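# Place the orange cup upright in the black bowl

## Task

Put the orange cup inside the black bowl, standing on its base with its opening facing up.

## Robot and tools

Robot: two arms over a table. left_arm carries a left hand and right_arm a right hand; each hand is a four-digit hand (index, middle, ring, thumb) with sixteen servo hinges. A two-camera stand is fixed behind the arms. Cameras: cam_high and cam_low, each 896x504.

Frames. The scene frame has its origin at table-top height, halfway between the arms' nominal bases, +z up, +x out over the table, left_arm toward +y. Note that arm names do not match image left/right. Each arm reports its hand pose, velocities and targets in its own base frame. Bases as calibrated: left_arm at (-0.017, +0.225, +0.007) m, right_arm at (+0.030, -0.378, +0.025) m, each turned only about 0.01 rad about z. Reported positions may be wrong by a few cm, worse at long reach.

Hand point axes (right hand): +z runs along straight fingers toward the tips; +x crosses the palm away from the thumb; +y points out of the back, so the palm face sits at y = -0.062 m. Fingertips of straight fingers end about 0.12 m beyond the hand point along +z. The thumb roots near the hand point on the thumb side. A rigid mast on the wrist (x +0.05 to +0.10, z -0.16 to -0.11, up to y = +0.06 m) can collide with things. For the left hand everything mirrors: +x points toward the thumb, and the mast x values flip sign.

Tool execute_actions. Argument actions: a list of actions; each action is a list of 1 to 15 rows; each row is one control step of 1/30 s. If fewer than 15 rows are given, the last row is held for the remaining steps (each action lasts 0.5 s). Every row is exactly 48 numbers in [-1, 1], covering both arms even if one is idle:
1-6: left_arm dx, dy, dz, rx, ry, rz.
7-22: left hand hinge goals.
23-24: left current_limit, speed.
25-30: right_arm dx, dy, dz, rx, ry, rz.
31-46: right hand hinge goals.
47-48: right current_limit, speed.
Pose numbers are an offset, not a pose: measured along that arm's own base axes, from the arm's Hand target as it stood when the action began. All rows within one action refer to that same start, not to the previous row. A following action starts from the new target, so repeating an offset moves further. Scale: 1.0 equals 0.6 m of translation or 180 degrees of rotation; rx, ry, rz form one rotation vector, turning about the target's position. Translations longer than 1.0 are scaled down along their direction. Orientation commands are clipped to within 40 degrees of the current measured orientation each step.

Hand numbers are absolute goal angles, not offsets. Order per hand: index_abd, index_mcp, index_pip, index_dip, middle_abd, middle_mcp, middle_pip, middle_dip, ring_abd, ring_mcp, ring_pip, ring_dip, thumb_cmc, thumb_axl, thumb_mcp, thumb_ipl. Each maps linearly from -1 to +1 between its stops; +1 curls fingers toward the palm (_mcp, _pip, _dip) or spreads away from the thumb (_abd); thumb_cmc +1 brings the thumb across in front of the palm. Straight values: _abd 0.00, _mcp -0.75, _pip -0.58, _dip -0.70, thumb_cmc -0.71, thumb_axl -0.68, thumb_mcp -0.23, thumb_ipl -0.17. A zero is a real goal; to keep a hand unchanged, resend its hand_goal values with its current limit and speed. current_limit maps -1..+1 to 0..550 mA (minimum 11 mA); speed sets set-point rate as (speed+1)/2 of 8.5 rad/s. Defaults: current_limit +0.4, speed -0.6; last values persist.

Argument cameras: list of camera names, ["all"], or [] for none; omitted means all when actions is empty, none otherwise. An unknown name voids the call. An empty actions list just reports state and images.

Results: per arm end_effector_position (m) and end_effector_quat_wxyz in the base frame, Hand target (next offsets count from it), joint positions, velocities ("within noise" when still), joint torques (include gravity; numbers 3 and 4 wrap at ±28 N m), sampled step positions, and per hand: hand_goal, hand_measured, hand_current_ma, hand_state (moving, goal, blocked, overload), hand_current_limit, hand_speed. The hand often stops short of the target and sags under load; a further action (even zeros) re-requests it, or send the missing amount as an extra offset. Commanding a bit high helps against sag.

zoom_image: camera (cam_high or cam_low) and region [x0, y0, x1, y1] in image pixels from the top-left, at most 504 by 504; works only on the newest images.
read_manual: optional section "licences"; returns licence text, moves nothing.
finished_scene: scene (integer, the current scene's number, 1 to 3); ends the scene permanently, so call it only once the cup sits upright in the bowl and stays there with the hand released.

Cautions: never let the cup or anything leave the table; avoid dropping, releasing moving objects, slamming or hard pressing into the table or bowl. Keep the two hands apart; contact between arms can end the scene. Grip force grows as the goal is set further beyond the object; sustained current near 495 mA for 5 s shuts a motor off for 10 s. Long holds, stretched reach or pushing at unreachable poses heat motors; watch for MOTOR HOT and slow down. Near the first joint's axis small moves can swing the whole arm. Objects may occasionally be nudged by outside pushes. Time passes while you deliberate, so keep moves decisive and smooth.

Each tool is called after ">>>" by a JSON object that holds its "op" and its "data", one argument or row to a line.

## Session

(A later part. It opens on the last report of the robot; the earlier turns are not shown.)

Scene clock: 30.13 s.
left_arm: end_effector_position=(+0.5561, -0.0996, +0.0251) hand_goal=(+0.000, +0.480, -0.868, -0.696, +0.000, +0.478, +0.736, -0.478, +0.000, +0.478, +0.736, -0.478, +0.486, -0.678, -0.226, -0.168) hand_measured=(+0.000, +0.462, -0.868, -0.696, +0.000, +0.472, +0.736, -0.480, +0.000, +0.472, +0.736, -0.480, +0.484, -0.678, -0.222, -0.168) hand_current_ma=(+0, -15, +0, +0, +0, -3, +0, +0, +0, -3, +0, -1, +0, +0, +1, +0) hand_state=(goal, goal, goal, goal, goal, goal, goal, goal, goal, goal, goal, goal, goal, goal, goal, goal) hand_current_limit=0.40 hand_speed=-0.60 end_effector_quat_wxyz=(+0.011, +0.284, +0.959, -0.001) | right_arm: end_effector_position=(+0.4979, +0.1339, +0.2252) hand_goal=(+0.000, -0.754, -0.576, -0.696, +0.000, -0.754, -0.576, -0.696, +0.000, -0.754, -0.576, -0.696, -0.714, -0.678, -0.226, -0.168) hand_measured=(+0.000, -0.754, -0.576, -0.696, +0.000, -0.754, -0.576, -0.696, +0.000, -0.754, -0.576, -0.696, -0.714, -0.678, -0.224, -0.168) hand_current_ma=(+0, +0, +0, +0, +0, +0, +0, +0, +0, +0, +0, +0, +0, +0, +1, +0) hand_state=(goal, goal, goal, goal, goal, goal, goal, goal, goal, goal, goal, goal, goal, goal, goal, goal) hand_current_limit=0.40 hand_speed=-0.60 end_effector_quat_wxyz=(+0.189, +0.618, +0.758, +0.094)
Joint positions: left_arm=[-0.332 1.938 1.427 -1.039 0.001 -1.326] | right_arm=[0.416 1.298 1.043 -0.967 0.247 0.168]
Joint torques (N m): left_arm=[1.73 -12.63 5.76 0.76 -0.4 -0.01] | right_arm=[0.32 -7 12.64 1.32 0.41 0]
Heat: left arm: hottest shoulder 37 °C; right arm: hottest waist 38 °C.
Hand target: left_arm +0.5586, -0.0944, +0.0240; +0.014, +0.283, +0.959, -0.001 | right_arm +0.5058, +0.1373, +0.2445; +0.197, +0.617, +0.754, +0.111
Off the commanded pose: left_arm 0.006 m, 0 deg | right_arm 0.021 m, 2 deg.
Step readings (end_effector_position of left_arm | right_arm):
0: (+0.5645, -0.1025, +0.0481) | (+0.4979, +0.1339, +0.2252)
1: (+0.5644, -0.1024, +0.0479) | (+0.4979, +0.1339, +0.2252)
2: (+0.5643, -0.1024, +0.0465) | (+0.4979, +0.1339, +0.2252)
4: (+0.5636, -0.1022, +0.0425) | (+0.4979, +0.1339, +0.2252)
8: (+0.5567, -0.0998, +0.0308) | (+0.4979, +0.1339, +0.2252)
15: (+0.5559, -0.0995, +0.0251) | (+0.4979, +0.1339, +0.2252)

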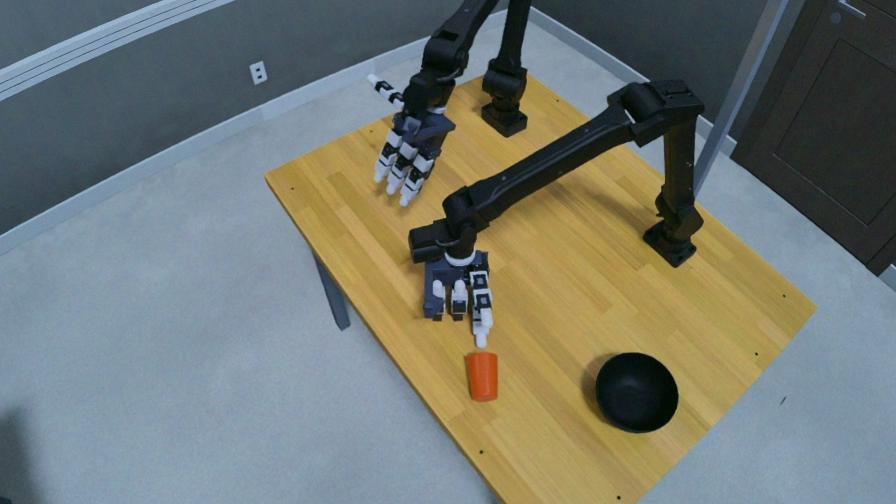

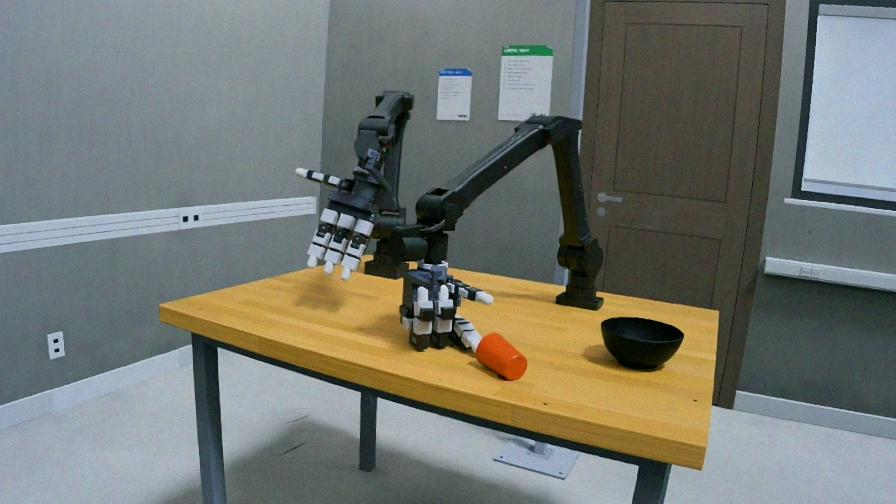

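>>> {"op": "execute_actions", "data": {
  "actions": [
    [[0.0131,0.0213,0.005,0,0,0, 0,0.4795,-0.8686,-0.696, 0,0.479,0.737,-0.478, 0,0.479,0.737,-0.478, 0.486,-0.678,-0.226,-0.168, 0.4,-0.6, 0,0,0,0,0,0, 0,-0.754,-0.576,-0.696, 0,-0.754,-0.576,-0.696, 0,-0.754,-0.576,-0.696, -0.714,-0.678,-0.226,-0.168, 0.4,-0.6]],
    [[0.0131,0.0213,0,0,0,0, 0,0.4795,-0.8686,-0.696, 0,0.479,0.737,-0.478, 0,0.479,0.737,-0.478, 0.486,-0.678,-0.226,-0.168, 0.4,-0.6, 0,0,0,0,0,0, 0,-0.754,-0.576,-0.696, 0,-0.754,-0.576,-0.696, 0,-0.754,-0.576,-0.696, -0.714,-0.678,-0.226,-0.168, 0.4,-0.6]],
    [[0.0131,0.0213,0,0,0,0, 0,0.4795,-0.8686,-0.696, 0,0.479,0.737,-0.478, 0,0.479,0.737,-0.478, 0.486,-0.678,-0.226,-0.168, 0.4,-0.6, 0,0,0,0,0,0, 0,-0.754,-0.576,-0.696, 0,-0.754,-0.576,-0.696, 0,-0.754,-0.576,-0.696, -0.714,-0.678,-0.226,-0.168, 0.4,-0.6]]
  ],
  "cameras": ["all"]
}}

>>> {"op": "zoom_image", "data": {
  "camera": "cam_high",
  "region": [430, 270, 550, 420]
}}

>>> {"op": "zoom_image", "data": {
  "camera": "cam_low",
  "region": [400, 270, 550, 400]
}}

Scene clock: 35.47 s.
left_arm: end_effector_position=(+0.5665, -0.0591, +0.0185) hand_goal=(+0.000, +0.480, -0.868, -0.696, +0.000, +0.478, +0.736, -0.478, +0.000, +0.478, +0.736, -0.478, +0.486, -0.678, -0.226, -0.168) hand_measured=(+0.000, +0.472, -0.868, -0.696, +0.000, +0.472, +0.736, -0.480, +0.000, +0.472, +0.736, -0.480, +0.484, -0.678, -0.222, -0.168) hand_current_ma=(+0, -5, +0, +0, +0, -3, +0, +0, +0, -3, +0, -1, +0, +0, +1, +0) hand_state=(goal, goal, goal, goal, goal, goal, goal, goal, goal, goal, goal, goal, goal, goal, goal, goal) hand_current_limit=0.40 hand_speed=-0.60 end_effector_quat_wxyz=(+0.004, +0.284, +0.959, -0.001) | right_arm: end_effector_position=(+0.4979, +0.1339, +0.2252) hand_goal=(+0.000, -0.754, -0.576, -0.696, +0.000, -0.754, -0.576, -0.696, +0.000, -0.754, -0.576, -0.696, -0.714, -0.678, -0.226, -0.168) hand_measured=(+0.000, -0.754, -0.576, -0.696, +0.000, -0.754, -0.576, -0.696, +0.000, -0.754, -0.576, -0.696, -0.714, -0.678, -0.224, -0.168) hand_current_ma=(+0, +0, +0, +0, +0, +0, +0, +0, +0, +0, +0, +0, +0, +0, +1, +0) hand_state=(goal, goal, goal, goal, goal, goal, goal, goal, goal, goal, goal, goal, goal, goal, goal, goal) hand_current_limit=0.40 hand_speed=-0.60 end_effector_quat_wxyz=(+0.189, +0.618, +0.758, +0.094)
Joint positions: left_arm=[-0.257 1.95 1.427 -1.04 0.002 -1.252] | right_arm=[0.416 1.298 1.043 -0.967 0.247 0.168]
Joint torques (N m): left_arm=[1.85 -12.22 8.8 -0.1 -0.37 0.02] | right_arm=[0.21 -6.95 12.64 1.31 0.41 0]
Heat: left arm: hottest shoulder 37 °C; right arm: hottest waist 38 °C.
Hand target: left_arm +0.5823, -0.0560, +0.0269; +0.014, +0.284, +0.959, -0.001 | right_arm +0.5058, +0.1373, +0.2445; +0.197, +0.617, +0.754, +0.111
Off the commanded pose: left_arm 0.018 m, 1 deg | right_arm 0.021 m, 2 deg.
Step readings (end_effector_position of left_arm | right_arm):
0: (+0.5561, -0.0996, +0.0251) | (+0.4979, +0.1339, +0.2252)
1: (+0.5561, -0.0996, +0.0251) | (+0.4979, +0.1339, +0.2252)
2: (+0.5564, -0.0990, +0.0251) | (+0.4979, +0.1339, +0.2252)
4: (+0.5570, -0.0976, +0.0251) | (+0.4979, +0.1339, +0.2252)
8: (+0.5589, -0.0911, +0.0251) | (+0.4979, +0.1339, +0.2252)
15: (+0.5606, -0.0842, +0.0252) | (+0.4979, +0.1339, +0.2252)
16: (+0.5606, -0.0842, +0.0252) | (+0.4979, +0.1339, +0.2252)
17: (+0.5609, -0.0836, +0.0250) | (+0.4979, +0.1339, +0.2252)
19: (+0.5617, -0.0810, +0.0247) | (+0.4979, +0.1339, +0.2252)
23: (+0.5628, -0.0772, +0.0231) | (+0.4979, +0.1339, +0.2252)
30: (+0.5637, -0.0717, +0.0210) | (+0.4979, +0.1339, +0.2252)
31: (+0.5638, -0.0715, +0.0210) | (+0.4979, +0.1339, +0.2252)
32: (+0.5641, -0.0705, +0.0208) | (+0.4979, +0.1339, +0.2252)
34: (+0.5648, -0.0674, +0.0204) | (+0.4979, +0.1339, +0.2252)
38: (+0.5655, -0.0632, +0.0187) | (+0.4979, +0.1339, +0.2252)
45: (+0.5665, -0.0591, +0.0185) | (+0.4979, +0.1339, +0.2252)

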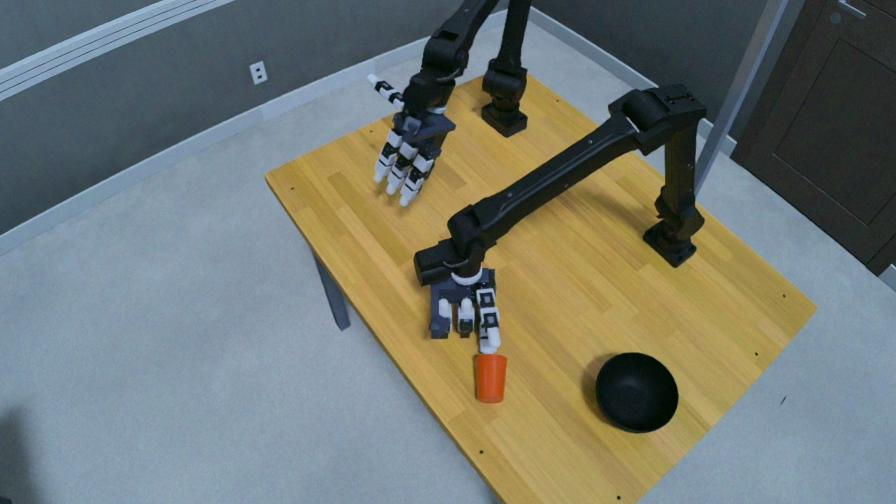

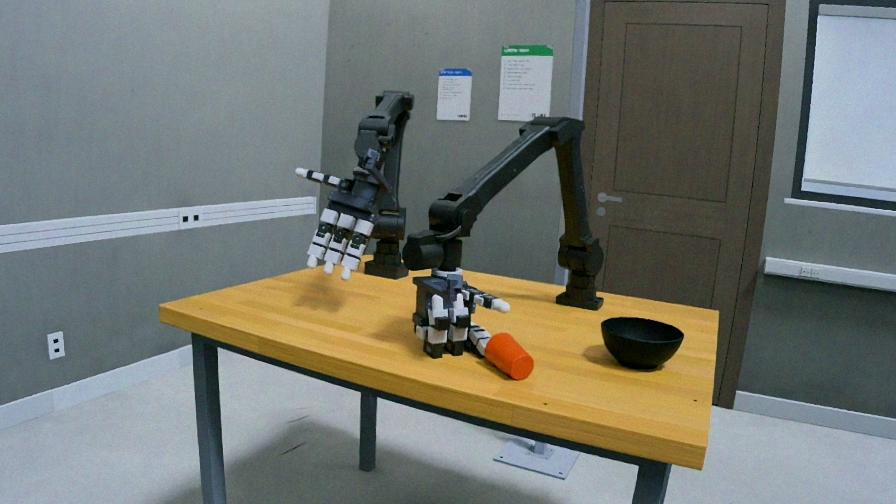

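Scaled by 3.360 from the camera's 896x504 image, which has a finer 1280x720 frame.

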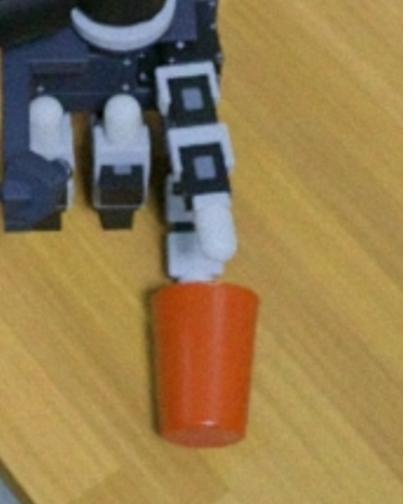

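Scaled by 3.360 from the camera's 896x504 image, which has a finer 1280x720 frame.

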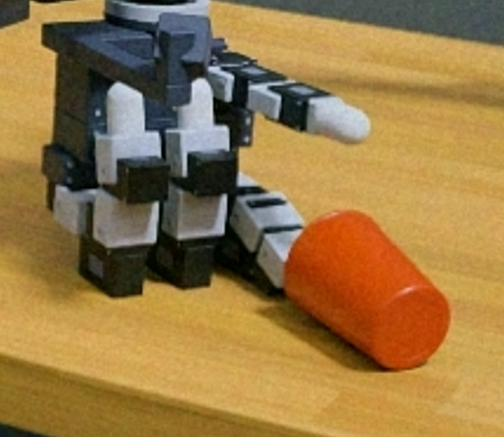

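>>> {"op": "execute_actions", "data": {
  "actions": [
    [[-0.02,-0.003,0.018,0,0,0, 0,0.4795,-0.8686,-0.696, 0,0.479,0.737,-0.478, 0,0.479,0.737,-0.478, 0.486,-0.678,-0.226,-0.168, 0.4,-0.6, 0,0,0,0,0,0, 0,-0.754,-0.576,-0.696, 0,-0.754,-0.576,-0.696, 0,-0.754,-0.576,-0.696, -0.714,-0.678,-0.226,-0.168, 0.4,-0.6]]
  ]
}}

Scene clock: 36.73 s.
left_arm: end_effector_position=(+0.5645, -0.0585, +0.0209) hand_goal=(+0.000, +0.480, -0.868, -0.696, +0.000, +0.478, +0.736, -0.478, +0.000, +0.478, +0.736, -0.478, +0.486, -0.678, -0.226, -0.168) hand_measured=(+0.000, +0.472, -0.868, -0.696, +0.000, +0.472, +0.736, -0.480, +0.000, +0.472, +0.736, -0.480, +0.484, -0.678, -0.222, -0.168) hand_current_ma=(+0, -5, +0, +0, +0, -3, +0, +0, +0, -2, +0, -1, +0, +0, +1, +0) hand_state=(goal, goal, goal, goal, goal, goal, goal, goal, goal, goal, goal, goal, goal, goal, goal, goal) hand_current_limit=0.40 hand_speed=-0.60 end_effector_quat_wxyz=(+0.001, +0.284, +0.959, -0.001) | right_arm: end_effector_position=(+0.4979, +0.1339, +0.2252) hand_goal=(+0.000, -0.754, -0.576, -0.696, +0.000, -0.754, -0.576, -0.696, +0.000, -0.754, -0.576, -0.696, -0.714, -0.678, -0.226, -0.168) hand_measured=(+0.000, -0.754, -0.576, -0.696, +0.000, -0.754, -0.576, -0.696, +0.000, -0.754, -0.576, -0.696, -0.714, -0.678, -0.224, -0.168) hand_current_ma=(+0, +0, +0, +0, +0, +0, +0, +0, +0, +0, +0, +0, +0, +0, +1, +0) hand_state=(goal, goal, goal, goal, goal, goal, goal, goal, goal, goal, goal, goal, goal, goal, goal, goal) hand_current_limit=0.40 hand_speed=-0.60 end_effector_quat_wxyz=(+0.189, +0.618, +0.758, +0.094)
Joint positions: left_arm=[-0.257 1.946 1.427 -1.051 0.002 -1.252] | right_arm=[0.416 1.298 1.043 -0.967 0.247 0.168]
Joint torques (N m): left_arm=[1.2 -14.39 6.82 -0.06 -0.37 -0.07] | right_arm=[0.32 -7 12.64 1.31 0.42 0]
Heat: left arm: hottest shoulder 37 °C; right arm: hottest waist 38 °C.
Hand target: left_arm +0.5702, -0.0578, +0.0377; +0.014, +0.283, +0.959, -0.001 | right_arm +0.5058, +0.1373, +0.2445; +0.197, +0.617, +0.754, +0.111
Off the commanded pose: left_arm 0.018 m, 2 deg | right_arm 0.021 m, 2 deg.
Step readings (end_effector_position of left_arm | right_arm):
0: (+0.5665, -0.0591, +0.0185) | (+0.4979, +0.1339, +0.2252)
1: (+0.5664, -0.0591, +0.0185) | (+0.4979, +0.1339, +0.2252)
2: (+0.5663, -0.0590, +0.0185) | (+0.4979, +0.1339, +0.2252)
4: (+0.5658, -0.0589, +0.0185) | (+0.4979, +0.1339, +0.2252)
8: (+0.5648, -0.0586, +0.0193) | (+0.4979, +0.1339, +0.2252)
15: (+0.5645, -0.0585, +0.0205) | (+0.4979, +0.1339, +0.2252)

>>> {"op": "execute_actions", "data": {
  "actions": [
    [[0,0,0.015,0,0,0, 0,0.4795,-0.8686,-0.696, 0,0.479,0.737,-0.478, 0,0.479,0.737,-0.478, 0.486,-0.678,-0.226,-0.168, 0.4,-0.6, 0,0,0,0,0,0, 0,-0.754,-0.576,-0.696, 0,-0.754,-0.576,-0.696, 0,-0.754,-0.576,-0.696, -0.714,-0.678,-0.226,-0.168, 0.4,-0.6]]
  ]
}}

Scene clock: 37.50 s.
left_arm: end_effector_position=(+0.5610, -0.0576, +0.0282) hand_goal=(+0.000, +0.480, -0.868, -0.696, +0.000, +0.478, +0.736, -0.478, +0.000, +0.478, +0.736, -0.478, +0.486, -0.678, -0.226, -0.168) hand_measured=(+0.000, +0.472, -0.868, -0.696, +0.000, +0.472, +0.736, -0.480, +0.000, +0.472, +0.736, -0.480, +0.484, -0.678, -0.222, -0.168) hand_current_ma=(+0, -5, +0, +0, +0, -3, +0, +0, +0, -2, +0, -1, +0, +0, +1, +0) hand_state=(goal, goal, goal, goal, goal, goal, goal, goal, goal, goal, goal, goal, goal, goal, goal, goal) hand_current_limit=0.40 hand_speed=-0.60 end_effector_quat_wxyz=(-0.003, +0.284, +0.959, -0.001) | right_arm: end_effector_position=(+0.4979, +0.1339, +0.2252) hand_goal=(+0.000, -0.754, -0.576, -0.696, +0.000, -0.754, -0.576, -0.696, +0.000, -0.754, -0.576, -0.696, -0.714, -0.678, -0.226, -0.168) hand_measured=(+0.000, -0.754, -0.576, -0.696, +0.000, -0.754, -0.576, -0.696, +0.000, -0.754, -0.576, -0.696, -0.714, -0.678, -0.224, -0.168) hand_current_ma=(+0, +0, +0, +0, +0, +0, +0, +0, +0, +0, +0, +0, +0, +0, +1, +0) hand_state=(goal, goal, goal, goal, goal, goal, goal, goal, goal, goal, goal, goal, goal, goal, goal, goal) hand_current_limit=0.40 hand_speed=-0.60 end_effector_quat_wxyz=(+0.189, +0.618, +0.758, +0.094)
Joint positions: left_arm=[-0.257 1.932 1.427 -1.071 0.002 -1.252] | right_arm=[0.416 1.298 1.043 -0.967 0.247 0.168]
Joint torques (N m): left_arm=[1.2 -14.21 7.49 -0.09 -0.36 -0.07] | right_arm=[0.32 -6.95 12.66 1.28 0.42 0]
Heat: left arm: hottest shoulder 37 °C; right arm: hottest waist 38 °C.
Hand target: left_arm +0.5702, -0.0578, +0.0469; +0.014, +0.283, +0.959, -0.001 | right_arm +0.5058, +0.1373, +0.2445; +0.197, +0.617, +0.754, +0.111
Off the commanded pose: left_arm 0.021 m, 2 deg | right_arm 0.021 m, 2 deg.
Step readings (end_effector_position of left_arm | right_arm):
0: (+0.5645, -0.0585, +0.0209) | (+0.4979, +0.1339, +0.2252)
1: (+0.5645, -0.0585, +0.0209) | (+0.4979, +0.1339, +0.2252)
2: (+0.5641, -0.0584, +0.0211) | (+0.4979, +0.1339, +0.2252)
4: (+0.5627, -0.0581, +0.0219) | (+0.4979, +0.1339, +0.2252)
8: (+0.5612, -0.0577, +0.0250) | (+0.4979, +0.1339, +0.2252)
15: (+0.5611, -0.0577, +0.0282) | (+0.4979, +0.1339, +0.2252)

>>> {"op": "execute_actions", "data": {
  "actions": [
    [[0.0149,0.0208,0,0,0,0, 0,0.4795,-0.8686,-0.696, 0,0.479,0.737,-0.478, 0,0.479,0.737,-0.478, 0.486,-0.678,-0.226,-0.168, 0.4,-0.6, 0,0,0,0,0,0, 0,-0.754,-0.576,-0.696, 0,-0.754,-0.576,-0.696, 0,-0.754,-0.576,-0.696, -0.714,-0.678,-0.226,-0.168, 0.4,-0.6]],
    [[0.0149,0.0208,0,0,0,0, 0,0.4795,-0.8686,-0.696, 0,0.479,0.737,-0.478, 0,0.479,0.737,-0.478, 0.486,-0.678,-0.226,-0.168, 0.4,-0.6, 0,0,0,0,0,0, 0,-0.754,-0.576,-0.696, 0,-0.754,-0.576,-0.696, 0,-0.754,-0.576,-0.696, -0.714,-0.678,-0.226,-0.168, 0.4,-0.6]]
  ],
  "cameras": ["all"]
}}

>>> {"op": "zoom_image", "data": {
  "camera": "cam_high",
  "region": [430, 270, 550, 420]
}}

>>> {"op": "zoom_image", "data": {
  "camera": "cam_low",
  "region": [400, 270, 550, 400]
}}

Scene clock: 39.17 s.
left_arm: end_effector_position=(+0.5630, -0.0330, +0.0280) hand_goal=(+0.000, +0.480, -0.868, -0.696, +0.000, +0.478, +0.736, -0.478, +0.000, +0.478, +0.736, -0.478, +0.486, -0.678, -0.226, -0.168) hand_measured=(+0.000, +0.472, -0.868, -0.696, +0.000, +0.472, +0.736, -0.480, +0.000, +0.472, +0.736, -0.480, +0.484, -0.678, -0.222, -0.168) hand_current_ma=(+0, -5, +0, +0, +0, -3, +0, +0, +0, -2, +0, -1, +0, +0, +1, +0) hand_state=(goal, goal, goal, goal, goal, goal, goal, goal, goal, goal, goal, goal, goal, goal, goal, goal) hand_current_limit=0.40 hand_speed=-0.60 end_effector_quat_wxyz=(-0.010, +0.283, +0.959, -0.002) | right_arm: end_effector_position=(+0.4979, +0.1339, +0.2252) hand_goal=(+0.000, -0.754, -0.576, -0.696, +0.000, -0.754, -0.576, -0.696, +0.000, -0.754, -0.576, -0.696, -0.714, -0.678, -0.226, -0.168) hand_measured=(+0.000, -0.754, -0.576, -0.696, +0.000, -0.754, -0.576, -0.696, +0.000, -0.754, -0.576, -0.696, -0.714, -0.678, -0.224, -0.168) hand_current_ma=(+0, +0, +0, +0, +0, +0, +0, +0, +0, +0, +0, +0, +0, +0, +1, +0) hand_state=(goal, goal, goal, goal, goal, goal, goal, goal, goal, goal, goal, goal, goal, goal, goal, goal) hand_current_limit=0.40 hand_speed=-0.60 end_effector_quat_wxyz=(+0.189, +0.618, +0.758, +0.094)
Joint positions: left_arm=[-0.213 1.932 1.427 -1.086 0.003 -1.21] | right_arm=[0.416 1.298 1.043 -0.967 0.247 0.168]
Joint torques (N m): left_arm=[1.55 -12.57 10.24 -0.12 -0.35 0] | right_arm=[0.32 -7 12.66 1.32 0.42 0.01]
Heat: left arm: hottest shoulder 37 °C; right arm: hottest waist 38 °C.
Hand target: left_arm +0.5881, -0.0329, +0.0468; +0.014, +0.284, +0.959, -0.001 | right_arm +0.5058, +0.1373, +0.2445; +0.197, +0.617, +0.754, +0.111
Off the commanded pose: left_arm 0.031 m, 3 deg | right_arm 0.021 m, 2 deg.
Step readings (end_effector_position of left_arm | right_arm):
0: (+0.5610, -0.0576, +0.0282) | (+0.4979, +0.1339, +0.2252)
1: (+0.5610, -0.0576, +0.0282) | (+0.4979, +0.1339, +0.2252)
2: (+0.5610, -0.0576, +0.0282) | (+0.4979, +0.1339, +0.2252)
4: (+0.5609, -0.0564, +0.0282) | (+0.4979, +0.1339, +0.2252)
8: (+0.5610, -0.0523, +0.0282) | (+0.4979, +0.1339, +0.2252)
15: (+0.5617, -0.0472, +0.0281) | (+0.4979, +0.1339, +0.2252)
16: (+0.5617, -0.0468, +0.0281) | (+0.4979, +0.1339, +0.2252)
17: (+0.5618, -0.0460, +0.0281) | (+0.4979, +0.1339, +0.2252)
19: (+0.5620, -0.0425, +0.0281) | (+0.4979, +0.1339, +0.2252)
23: (+0.5625, -0.0382, +0.0281) | (+0.4979, +0.1339, +0.2252)
30: (+0.5629, -0.0334, +0.0281) | (+0.4979, +0.1339, +0.2252)

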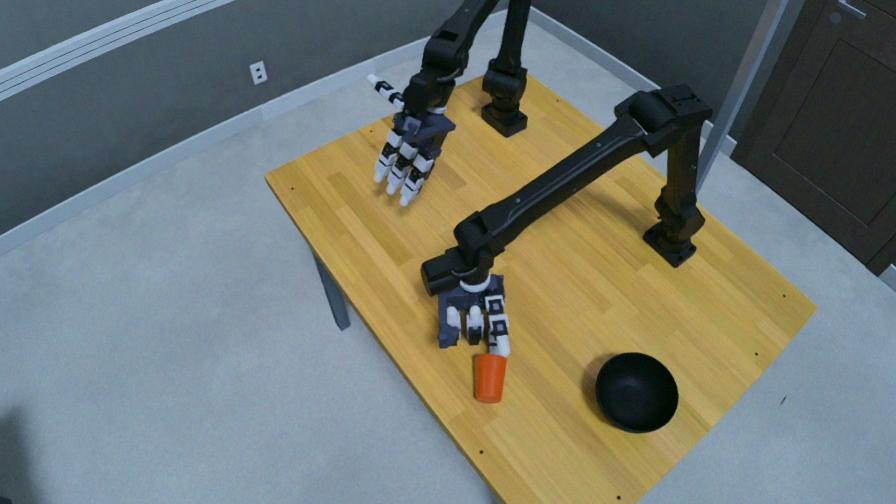

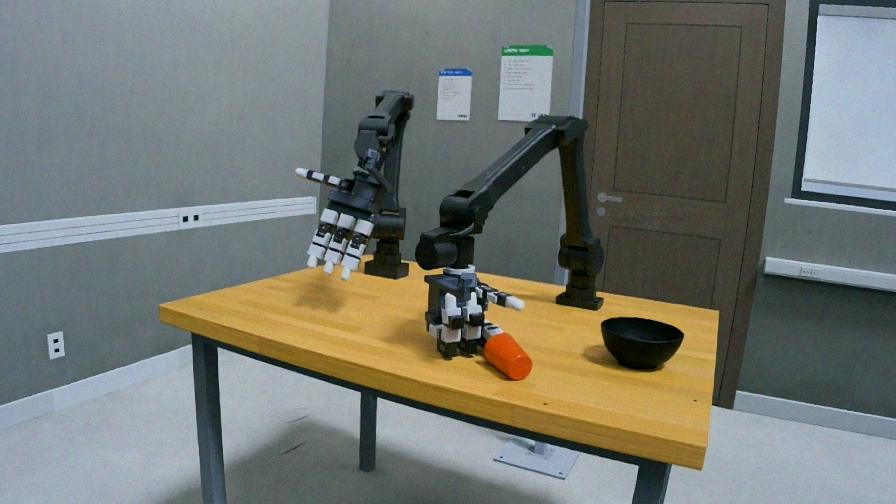

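Scaled by 3.360 from the camera's 896x504 image, which has a finer 1280x720 frame.

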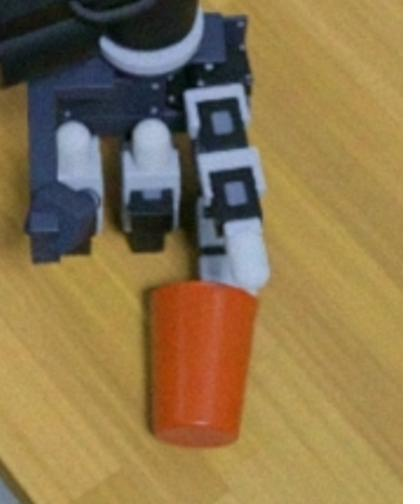

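Scaled by 3.360 from the camera's 896x504 image, which has a finer 1280x720 frame.

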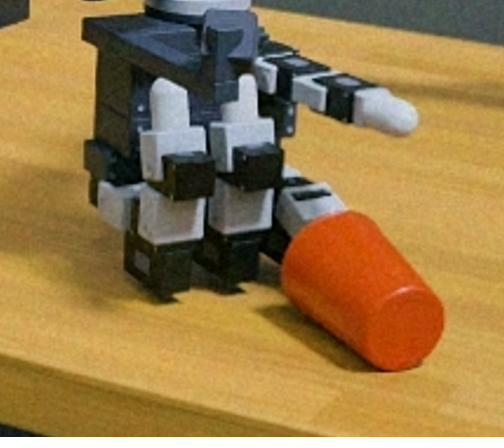

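>>> {"op": "execute_actions", "data": {
  "actions": [
    [[0.025,0,0,0,0,0, 0,0.4795,-0.8686,-0.696, 0,0.479,0.737,-0.478, 0,0.479,0.737,-0.478, 0.486,-0.678,-0.226,-0.168, 0.4,-0.6, 0,0,0,0,0,0, 0,-0.754,-0.576,-0.696, 0,-0.754,-0.576,-0.696, 0,-0.754,-0.576,-0.696, -0.714,-0.678,-0.226,-0.168, 0.4,-0.6]]
  ]
}}

Scene clock: 40.23 s.
left_arm: end_effector_position=(+0.5795, -0.0352, +0.0295) hand_goal=(+0.000, +0.480, -0.868, -0.696, +0.000, +0.478, +0.736, -0.478, +0.000, +0.478, +0.736, -0.478, +0.486, -0.678, -0.226, -0.168) hand_measured=(+0.000, +0.472, -0.868, -0.696, +0.000, +0.472, +0.736, -0.480, +0.000, +0.472, +0.736, -0.480, +0.484, -0.678, -0.222, -0.168) hand_current_ma=(+0, -5, +0, +0, +0, -3, +0, +0, +0, -2, +0, -1, +0, +0, +1, +0) hand_state=(goal, goal, goal, goal, goal, goal, goal, goal, goal, goal, goal, goal, goal, goal, goal, goal) hand_current_limit=0.40 hand_speed=-0.60 end_effector_quat_wxyz=(-0.008, +0.285, +0.959, -0.002) | right_arm: end_effector_position=(+0.4979, +0.1339, +0.2252) hand_goal=(+0.000, -0.754, -0.576, -0.696, +0.000, -0.754, -0.576, -0.696, +0.000, -0.754, -0.576, -0.696, -0.714, -0.678, -0.226, -0.168) hand_measured=(+0.000, -0.754, -0.576, -0.696, +0.000, -0.754, -0.576, -0.696, +0.000, -0.754, -0.576, -0.696, -0.714, -0.678, -0.224, -0.168) hand_current_ma=(+0, +0, +0, +0, +0, +0, +0, +0, +0, +0, +0, +0, +0, +0, +1, +0) hand_state=(goal, goal, goal, goal, goal, goal, goal, goal, goal, goal, goal, goal, goal, goal, goal, goal) hand_current_limit=0.40 hand_speed=-0.60 end_effector_quat_wxyz=(+0.189, +0.618, +0.758, +0.094)
Joint positions: left_arm=[-0.21 1.965 1.485 -1.106 0.003 -1.204] | right_arm=[0.416 1.298 1.043 -0.967 0.247 0.168]
Joint torques (N m): left_arm=[1.9 -12.75 10.21 -0.08 -0.34 0] | right_arm=[0.21 -6.95 12.67 1.29 0.42 0.01]
Heat: left arm: hottest shoulder 37 °C; right arm: hottest waist 38 °C.
Hand target: left_arm +0.6032, -0.0331, +0.0468; +0.014, +0.284, +0.959, -0.001 | right_arm +0.5058, +0.1373, +0.2445; +0.197, +0.617, +0.754, +0.111
Off the commanded pose: left_arm 0.029 m, 3 deg | right_arm 0.021 m, 2 deg.
Step readings (end_effector_position of left_arm | right_arm):
0: (+0.5631, -0.0330, +0.0280) | (+0.4979, +0.1339, +0.2252)
1: (+0.5633, -0.0331, +0.0281) | (+0.4979, +0.1339, +0.2252)
2: (+0.5637, -0.0331, +0.0284) | (+0.4979, +0.1339, +0.2252)
4: (+0.5677, -0.0340, +0.0295) | (+0.4979, +0.1339, +0.2252)
8: (+0.5781, -0.0354, +0.0311) | (+0.4979, +0.1339, +0.2252)
15: (+0.5799, -0.0353, +0.0306) | (+0.4979, +0.1339, +0.2252)

>>> {"op": "execute_actions", "data": {
  "actions": [
    [[0.0146,0.0175,-0.005,0,0,0, 0,0.4795,-0.8686,-0.696, 0,0.479,0.737,-0.478, 0,0.479,0.737,-0.478, 0.486,-0.678,-0.226,-0.168, 0.4,-0.6, 0,0,0,0,0,0, 0,-0.754,-0.576,-0.696, 0,-0.754,-0.576,-0.696, 0,-0.754,-0.576,-0.696, -0.714,-0.678,-0.226,-0.168, 0.4,-0.6]],
    [[0.0146,0.0175,0,0,0,-0.008, 0,0.4795,-0.8686,-0.696, 0,0.479,0.737,-0.478, 0,0.479,0.737,-0.478, 0.486,-0.678,-0.226,-0.168, 0.4,-0.6, 0,0,0,0,0,0, 0,-0.754,-0.576,-0.696, 0,-0.754,-0.576,-0.696, 0,-0.754,-0.576,-0.696, -0.714,-0.678,-0.226,-0.168, 0.4,-0.6]]
  ],
  "cameras": ["all"]
}}

>>> {"op": "zoom_image", "data": {
  "camera": "cam_high",
  "region": [430, 270, 550, 420]
}}

>>> {"op": "zoom_image", "data": {
  "camera": "cam_low",
  "region": [400, 270, 550, 400]
}}

Scene clock: 41.80 s.
left_arm: end_effector_position=(+0.5971, -0.0143, +0.0264) hand_goal=(+0.000, +0.480, -0.868, -0.696, +0.000, +0.478, +0.736, -0.478, +0.000, +0.478, +0.736, -0.478, +0.486, -0.678, -0.226, -0.168) hand_measured=(+0.000, +0.472, -0.868, -0.696, +0.000, +0.472, +0.736, -0.480, +0.000, +0.472, +0.736, -0.480, +0.484, -0.678, -0.222, -0.168) hand_current_ma=(+0, -5, +0, +0, +0, -3, +0, +0, +0, -2, +0, -1, +0, +0, +1, +0) hand_state=(goal, goal, goal, goal, goal, goal, goal, goal, goal, goal, goal, goal, goal, goal, goal, goal) hand_current_limit=0.40 hand_speed=-0.60 end_effector_quat_wxyz=(-0.008, +0.296, +0.955, -0.003) | right_arm: end_effector_position=(+0.4979, +0.1339, +0.2252) hand_goal=(+0.000, -0.754, -0.576, -0.696, +0.000, -0.754, -0.576, -0.696, +0.000, -0.754, -0.576, -0.696, -0.714, -0.678, -0.226, -0.168) hand_measured=(+0.000, -0.754, -0.576, -0.696, +0.000, -0.754, -0.576, -0.696, +0.000, -0.754, -0.576, -0.696, -0.714, -0.678, -0.224, -0.168) hand_current_ma=(+0, +0, +0, +0, +0, +0, +0, +0, +0, +0, +0, +0, +0, +0, +1, +0) hand_state=(goal, goal, goal, goal, goal, goal, goal, goal, goal, goal, goal, goal, goal, goal, goal, goal) hand_current_limit=0.40 hand_speed=-0.60 end_effector_quat_wxyz=(+0.189, +0.618, +0.758, +0.094)
Joint positions: left_arm=[-0.168 1.995 1.525 -1.117 0.004 -1.138] | right_arm=[0.416 1.298 1.043 -0.967 0.247 0.168]
Joint torques (N m): left_arm=[1.79 -13.27 10.29 -0.1 -0.32 -0.01] | right_arm=[0.21 -7 12.64 1.31 0.42 0]
Heat: left arm: hottest shoulder 37 °C; right arm: hottest waist 38 °C.
Hand target: left_arm +0.6207, -0.0120, +0.0437; +0.014, +0.296, +0.955, -0.001 | right_arm +0.5058, +0.1373, +0.2445; +0.197, +0.617, +0.754, +0.111
Off the commanded pose: left_arm 0.029 m, 3 deg | right_arm 0.021 m, 2 deg.
Step readings (end_effector_position of left_arm | right_arm):
0: (+0.5795, -0.0352, +0.0295) | (+0.4979, +0.1339, +0.2252)
1: (+0.5795, -0.0350, +0.0295) | (+0.4979, +0.1339, +0.2252)
2: (+0.5798, -0.0342, +0.0294) | (+0.4979, +0.1339, +0.2252)
4: (+0.5819, -0.0332, +0.0294) | (+0.4979, +0.1339, +0.2252)
8: (+0.5870, -0.0287, +0.0283) | (+0.4979, +0.1339, +0.2252)
15: (+0.5881, -0.0233, +0.0261) | (+0.4979, +0.1339, +0.2252)
16: (+0.5882, -0.0229, +0.0262) | (+0.4979, +0.1339, +0.2252)
17: (+0.5885, -0.0225, +0.0263) | (+0.4979, +0.1339, +0.2252)
19: (+0.5903, -0.0200, +0.0264) | (+0.4979, +0.1339, +0.2252)
23: (+0.5950, -0.0184, +0.0271) | (+0.4979, +0.1339, +0.2252)
30: (+0.5970, -0.0151, +0.0272) | (+0.4979, +0.1339, +0.2252)

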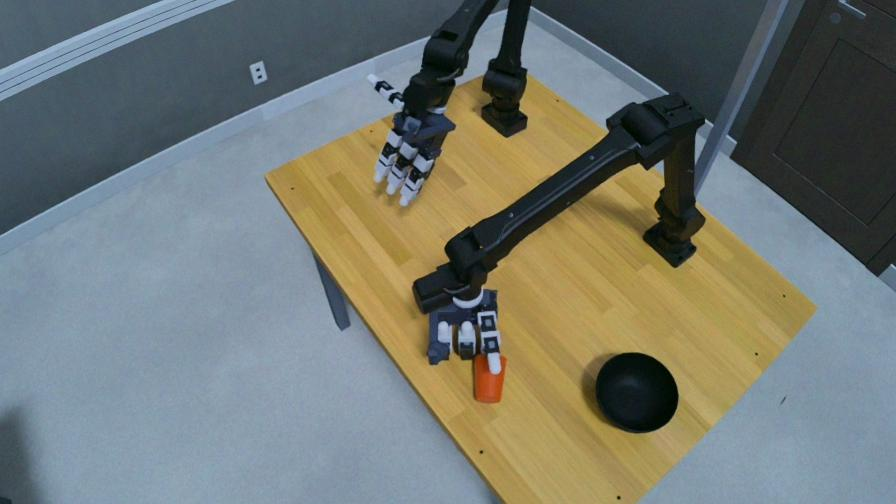

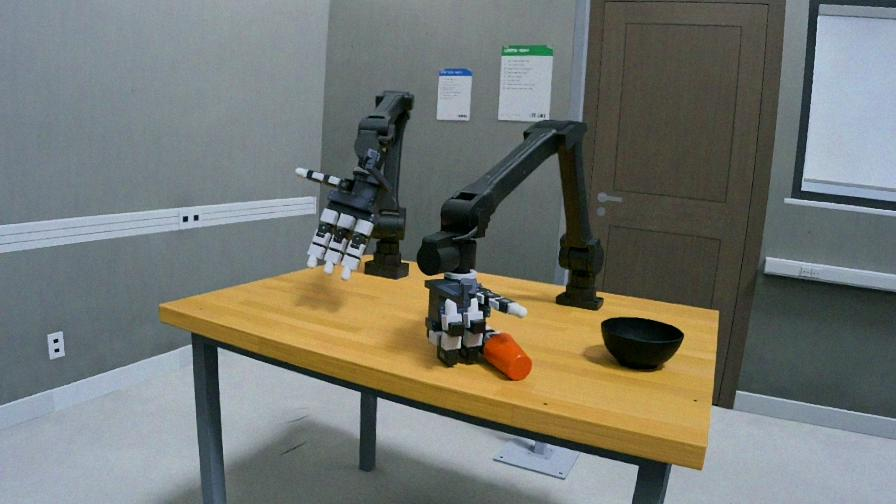

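Scaled by 3.360 from the camera's 896x504 image, which has a finer 1280x720 frame.

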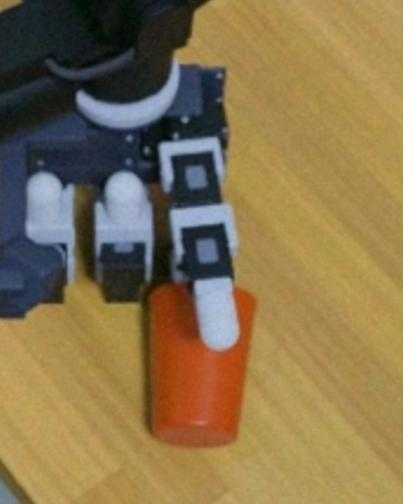

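Scaled by 3.360 from the camera's 896x504 image, which has a finer 1280x720 frame.

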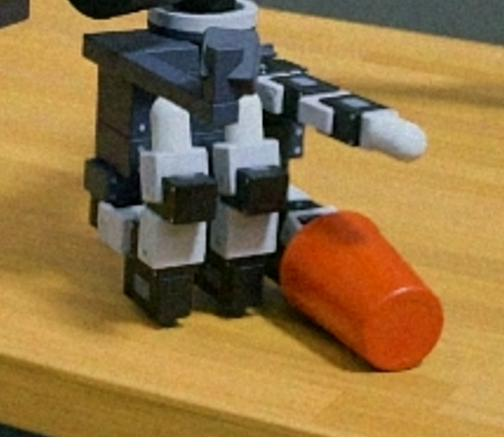

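>>> {"op": "execute_actions", "data": {
  "actions": [
    [[0,0,0,0,0,0, 0,0.4795,-0.8686,-0.696, 0,0.479,0.737,-0.478, 0,0.479,0.737,-0.478, 0.486,-0.678,0.0225,0.157, 0.4,-0.7, 0,0,0,0,0,0, 0,-0.754,-0.576,-0.696, 0,-0.754,-0.576,-0.696, 0,-0.754,-0.576,-0.696, -0.714,-0.678,-0.226,-0.168, 0.4,-0.6]]
  ],
  "cameras": ["all"]
}}

>>> {"op": "zoom_image", "data": {
  "camera": "cam_high",
  "region": [430, 270, 550, 420]
}}

>>> {"op": "zoom_image", "data": {
  "camera": "cam_low",
  "region": [400, 270, 550, 400]
}}

Scene clock: 42.87 s.
left_arm: end_effector_position=(+0.6002, -0.0140, +0.0291) hand_goal=(+0.000, +0.480, -0.868, -0.696, +0.000, +0.478, +0.736, -0.478, +0.000, +0.478, +0.736, -0.478, +0.486, -0.678, +0.022, +0.156) hand_measured=(+0.000, +0.472, -0.868, -0.696, +0.000, +0.472, +0.736, -0.480, +0.000, +0.472, +0.736, -0.480, +0.484, -0.678, +0.010, +0.148) hand_current_ma=(+0, -5, +0, +0, +0, -3, +0, +0, +0, -2, +0, -1, +0, +0, -11, -7) hand_state=(goal, goal, goal, goal, goal, goal, goal, goal, goal, goal, goal, goal, goal, goal, goal, goal) hand_current_limit=0.40 hand_speed=-0.70 end_effector_quat_wxyz=(-0.005, +0.296, +0.955, -0.002) | right_arm: end_effector_position=(+0.4979, +0.1339, +0.2252) hand_goal=(+0.000, -0.754, -0.576, -0.696, +0.000, -0.754, -0.576, -0.696, +0.000, -0.754, -0.576, -0.696, -0.714, -0.678, -0.226, -0.168) hand_measured=(+0.000, -0.754, -0.576, -0.696, +0.000, -0.754, -0.576, -0.696, +0.000, -0.754, -0.576, -0.696, -0.714, -0.678, -0.224, -0.168) hand_current_ma=(+0, +0, +0, +0, +0, +0, +0, +0, +0, +0, +0, +0, +0, +0, +1, +0) hand_state=(goal, goal, goal, goal, goal, goal, goal, goal, goal, goal, goal, goal, goal, goal, goal, goal) hand_current_limit=0.40 hand_speed=-0.60 end_effector_quat_wxyz=(+0.189, +0.618, +0.758, +0.094)
Joint positions: left_arm=[-0.167 1.995 1.532 -1.118 0.002 -1.137] | right_arm=[0.416 1.298 1.043 -0.967 0.247 0.168]
Joint torques (N m): left_arm=[1.79 -13.33 9.84 -0.05 -0.24 -0.01] | right_arm=[0.32 -6.89 12.62 1.29 0.41 0]
Heat: left arm: hottest shoulder 37 °C; right arm: hottest waist 38 °C.
Hand target: left_arm +0.6207, -0.0119, +0.0437; +0.014, +0.296, +0.955, -0.001 | right_arm +0.5058, +0.1373, +0.2445; +0.197, +0.617, +0.754, +0.111
Off the commanded pose: left_arm 0.025 m, 2 deg | right_arm 0.021 m, 2 deg.
Step readings (end_effector_position of left_arm | right_arm):
0: (+0.5973, -0.0143, +0.0266) | (+0.4979, +0.1339, +0.2252)
1: (+0.5973, -0.0143, +0.0266) | (+0.4979, +0.1339, +0.2252)
2: (+0.5973, -0.0143, +0.0266) | (+0.4979, +0.1339, +0.2252)
4: (+0.5973, -0.0143, +0.0266) | (+0.4979, +0.1339, +0.2252)
8: (+0.5973, -0.0143, +0.0266) | (+0.4979, +0.1339, +0.2252)
15: (+0.5996, -0.0139, +0.0286) | (+0.4979, +0.1339, +0.2252)

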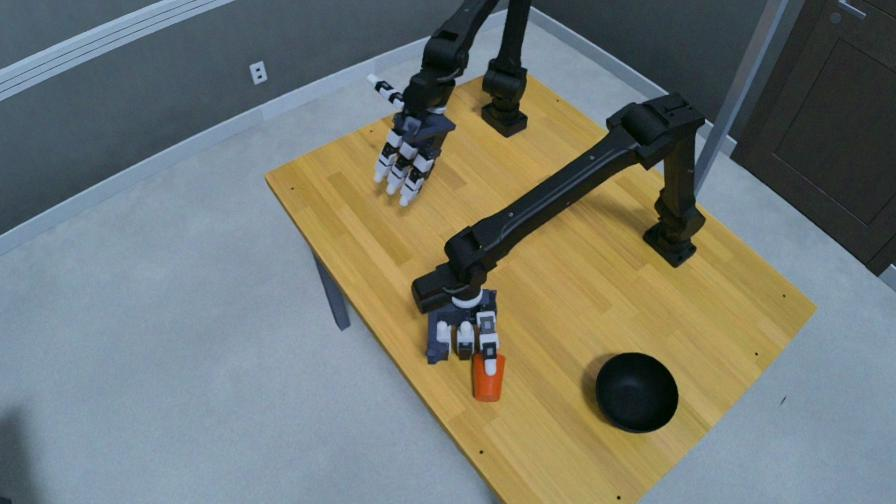

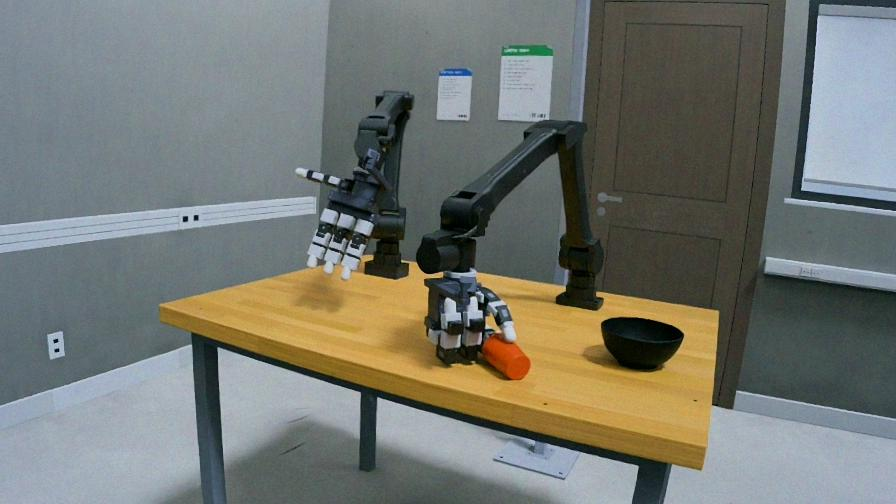

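Scaled by 3.360 from the camera's 896x504 image, which has a finer 1280x720 frame.

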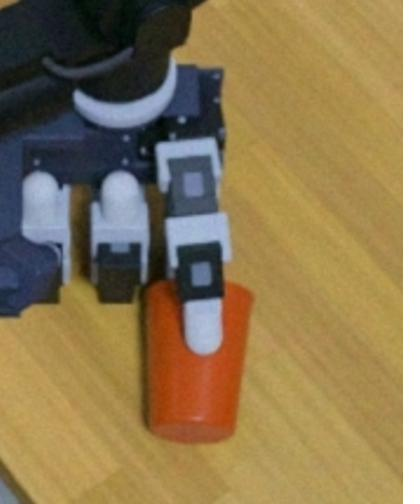

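Scaled by 3.360 from the camera's 896x504 image, which has a finer 1280x720 frame.

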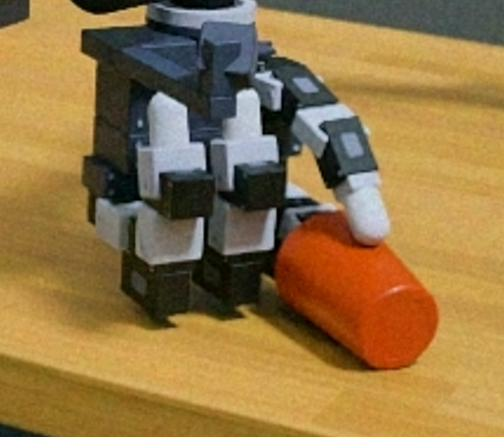

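>>> {"op": "execute_actions", "data": {
  "actions": [
    [[0,0,0,0,0,0, 0,0.58,-0.8686,-0.696, 0,0.479,0.737,-0.478, 0,0.479,0.737,-0.478, 0.486,-0.678,0.225,0.2, 0.2,-0.85, 0,0,0,0,0,0, 0,-0.754,-0.576,-0.696, 0,-0.754,-0.576,-0.696, 0,-0.754,-0.576,-0.696, -0.714,-0.678,-0.226,-0.168, 0.4,-0.6]],
    [[0,0,0,0,0,0, 0,0.58,-0.8686,-0.696, 0,0.479,0.737,-0.478, 0,0.479,0.737,-0.478, 0.486,-0.678,0.225,0.2, 0.2,-0.85, 0,0,0,0,0,0, 0,-0.754,-0.576,-0.696, 0,-0.754,-0.576,-0.696, 0,-0.754,-0.576,-0.696, -0.714,-0.678,-0.226,-0.168, 0.4,-0.6]]
  ],
  "cameras": ["all"]
}}

>>> {"op": "zoom_image", "data": {
  "camera": "cam_low",
  "region": [400, 270, 550, 400]
}}

Scene clock: 44.23 s.
left_arm: end_effector_position=(+0.6003, -0.0136, +0.0294) hand_goal=(+0.000, +0.580, -0.868, -0.696, +0.000, +0.478, +0.736, -0.478, +0.000, +0.478, +0.736, -0.478, +0.486, -0.678, +0.224, +0.200) hand_measured=(+0.000, +0.518, -0.874, -0.696, +0.000, +0.472, +0.736, -0.480, +0.000, +0.472, +0.736, -0.480, +0.484, -0.678, +0.016, +0.174) hand_current_ma=(+0, -117, -3, +0, +0, -3, +0, +0, +0, -2, +0, -1, +0, +0, -330, -42) hand_state=(goal, blocked, goal, goal, goal, goal, goal, goal, goal, goal, goal, goal, goal, goal, blocked, blocked) hand_current_limit=0.20 hand_speed=-0.85 end_effector_quat_wxyz=(-0.005, +0.296, +0.955, +0.000) | right_arm: end_effector_position=(+0.4979, +0.1339, +0.2252) hand_goal=(+0.000, -0.754, -0.576, -0.696, +0.000, -0.754, -0.576, -0.696, +0.000, -0.754, -0.576, -0.696, -0.714, -0.678, -0.226, -0.168) hand_measured=(+0.000, -0.754, -0.576, -0.696, +0.000, -0.754, -0.576, -0.696, +0.000, -0.754, -0.576, -0.696, -0.714, -0.678, -0.224, -0.168) hand_current_ma=(+0, +0, +0, +0, +0, +0, +0, +0, +0, +0, +0, +0, +0, +0, +1, +0) hand_state=(goal, goal, goal, goal, goal, goal, goal, goal, goal, goal, goal, goal, goal, goal, goal, goal) hand_current_limit=0.40 hand_speed=-0.60 end_effector_quat_wxyz=(+0.189, +0.618, +0.758, +0.094)
Joint positions: left_arm=[-0.167 1.995 1.532 -1.118 0 -1.137] | right_arm=[0.416 1.298 1.043 -0.967 0.247 0.168]
Joint torques (N m): left_arm=[1.67 -13.1 9.88 -0.08 -0.14 0] | right_arm=[0.32 -7 12.66 1.32 0.42 0]
Heat: left arm: hottest shoulder 37 °C; right arm: hottest waist 38 °C.
Hand target: left_arm +0.6207, -0.0120, +0.0437; +0.014, +0.296, +0.955, -0.001 | right_arm +0.5058, +0.1373, +0.2445; +0.197, +0.617, +0.754, +0.111
Off the commanded pose: left_arm 0.025 m, 2 deg | right_arm 0.021 m, 2 deg.
Step readings (end_effector_position of left_arm | right_arm):
0: (+0.6002, -0.0140, +0.0291) | (+0.4979, +0.1339, +0.2252)
1: (+0.6002, -0.0140, +0.0291) | (+0.4979, +0.1339, +0.2252)
2: (+0.6002, -0.0140, +0.0291) | (+0.4979, +0.1339, +0.2252)
4: (+0.6003, -0.0139, +0.0292) | (+0.4979, +0.1339, +0.2252)
8: (+0.6003, -0.0136, +0.0294) | (+0.4979, +0.1339, +0.2252)
15: (+0.6003, -0.0136, +0.0294) | (+0.4979, +0.1339, +0.2252)
16: (+0.6003, -0.0136, +0.0294) | (+0.4979, +0.1339, +0.2252)
17: (+0.6003, -0.0136, +0.0294) | (+0.4979, +0.1339, +0.2252)
19: (+0.6003, -0.0136, +0.0294) | (+0.4979, +0.1339, +0.2252)
23: (+0.6003, -0.0136, +0.0294) | (+0.4979, +0.1339, +0.2252)
30: (+0.6003, -0.0136, +0.0294) | (+0.4979, +0.1339, +0.2252)

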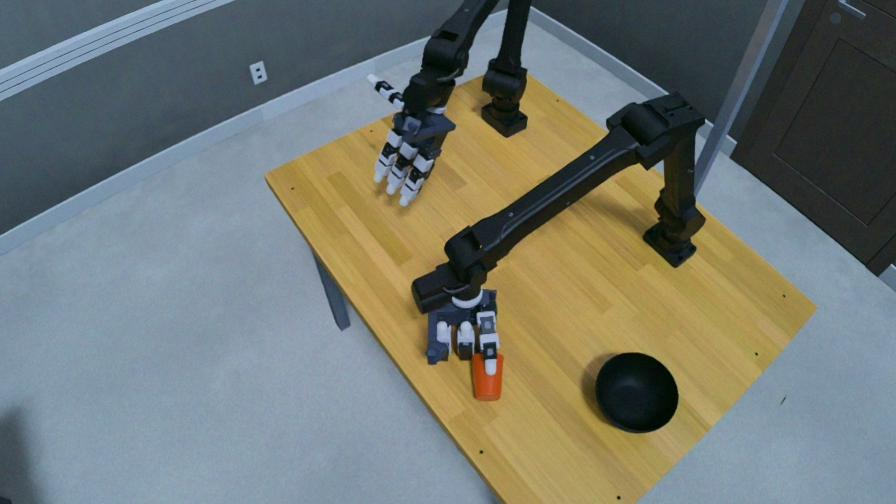

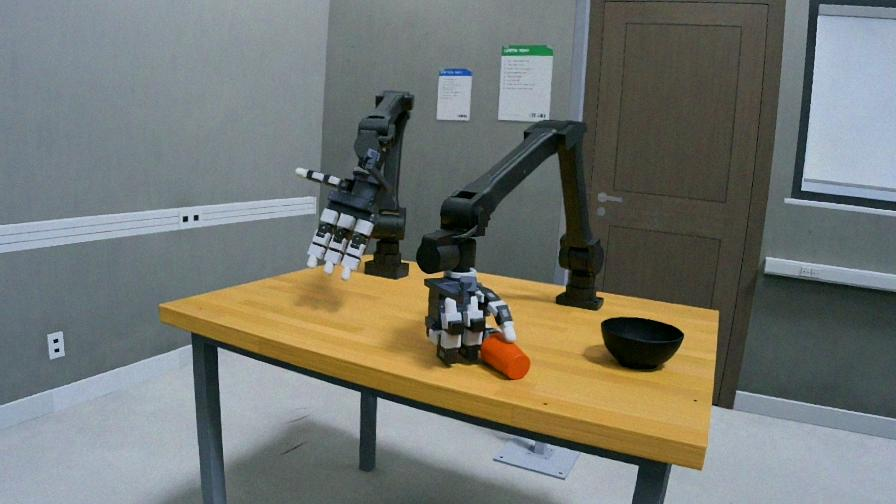

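Scaled by 3.360 from the camera's 896x504 image, which has a finer 1280x720 frame.

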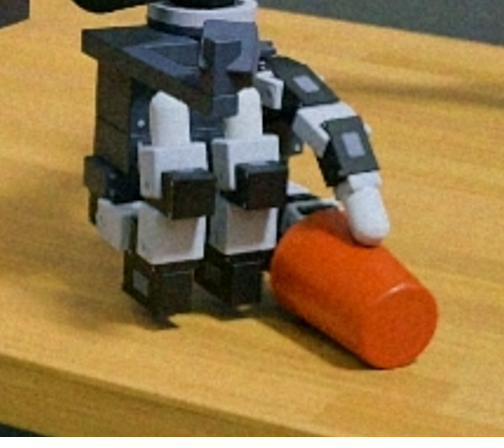

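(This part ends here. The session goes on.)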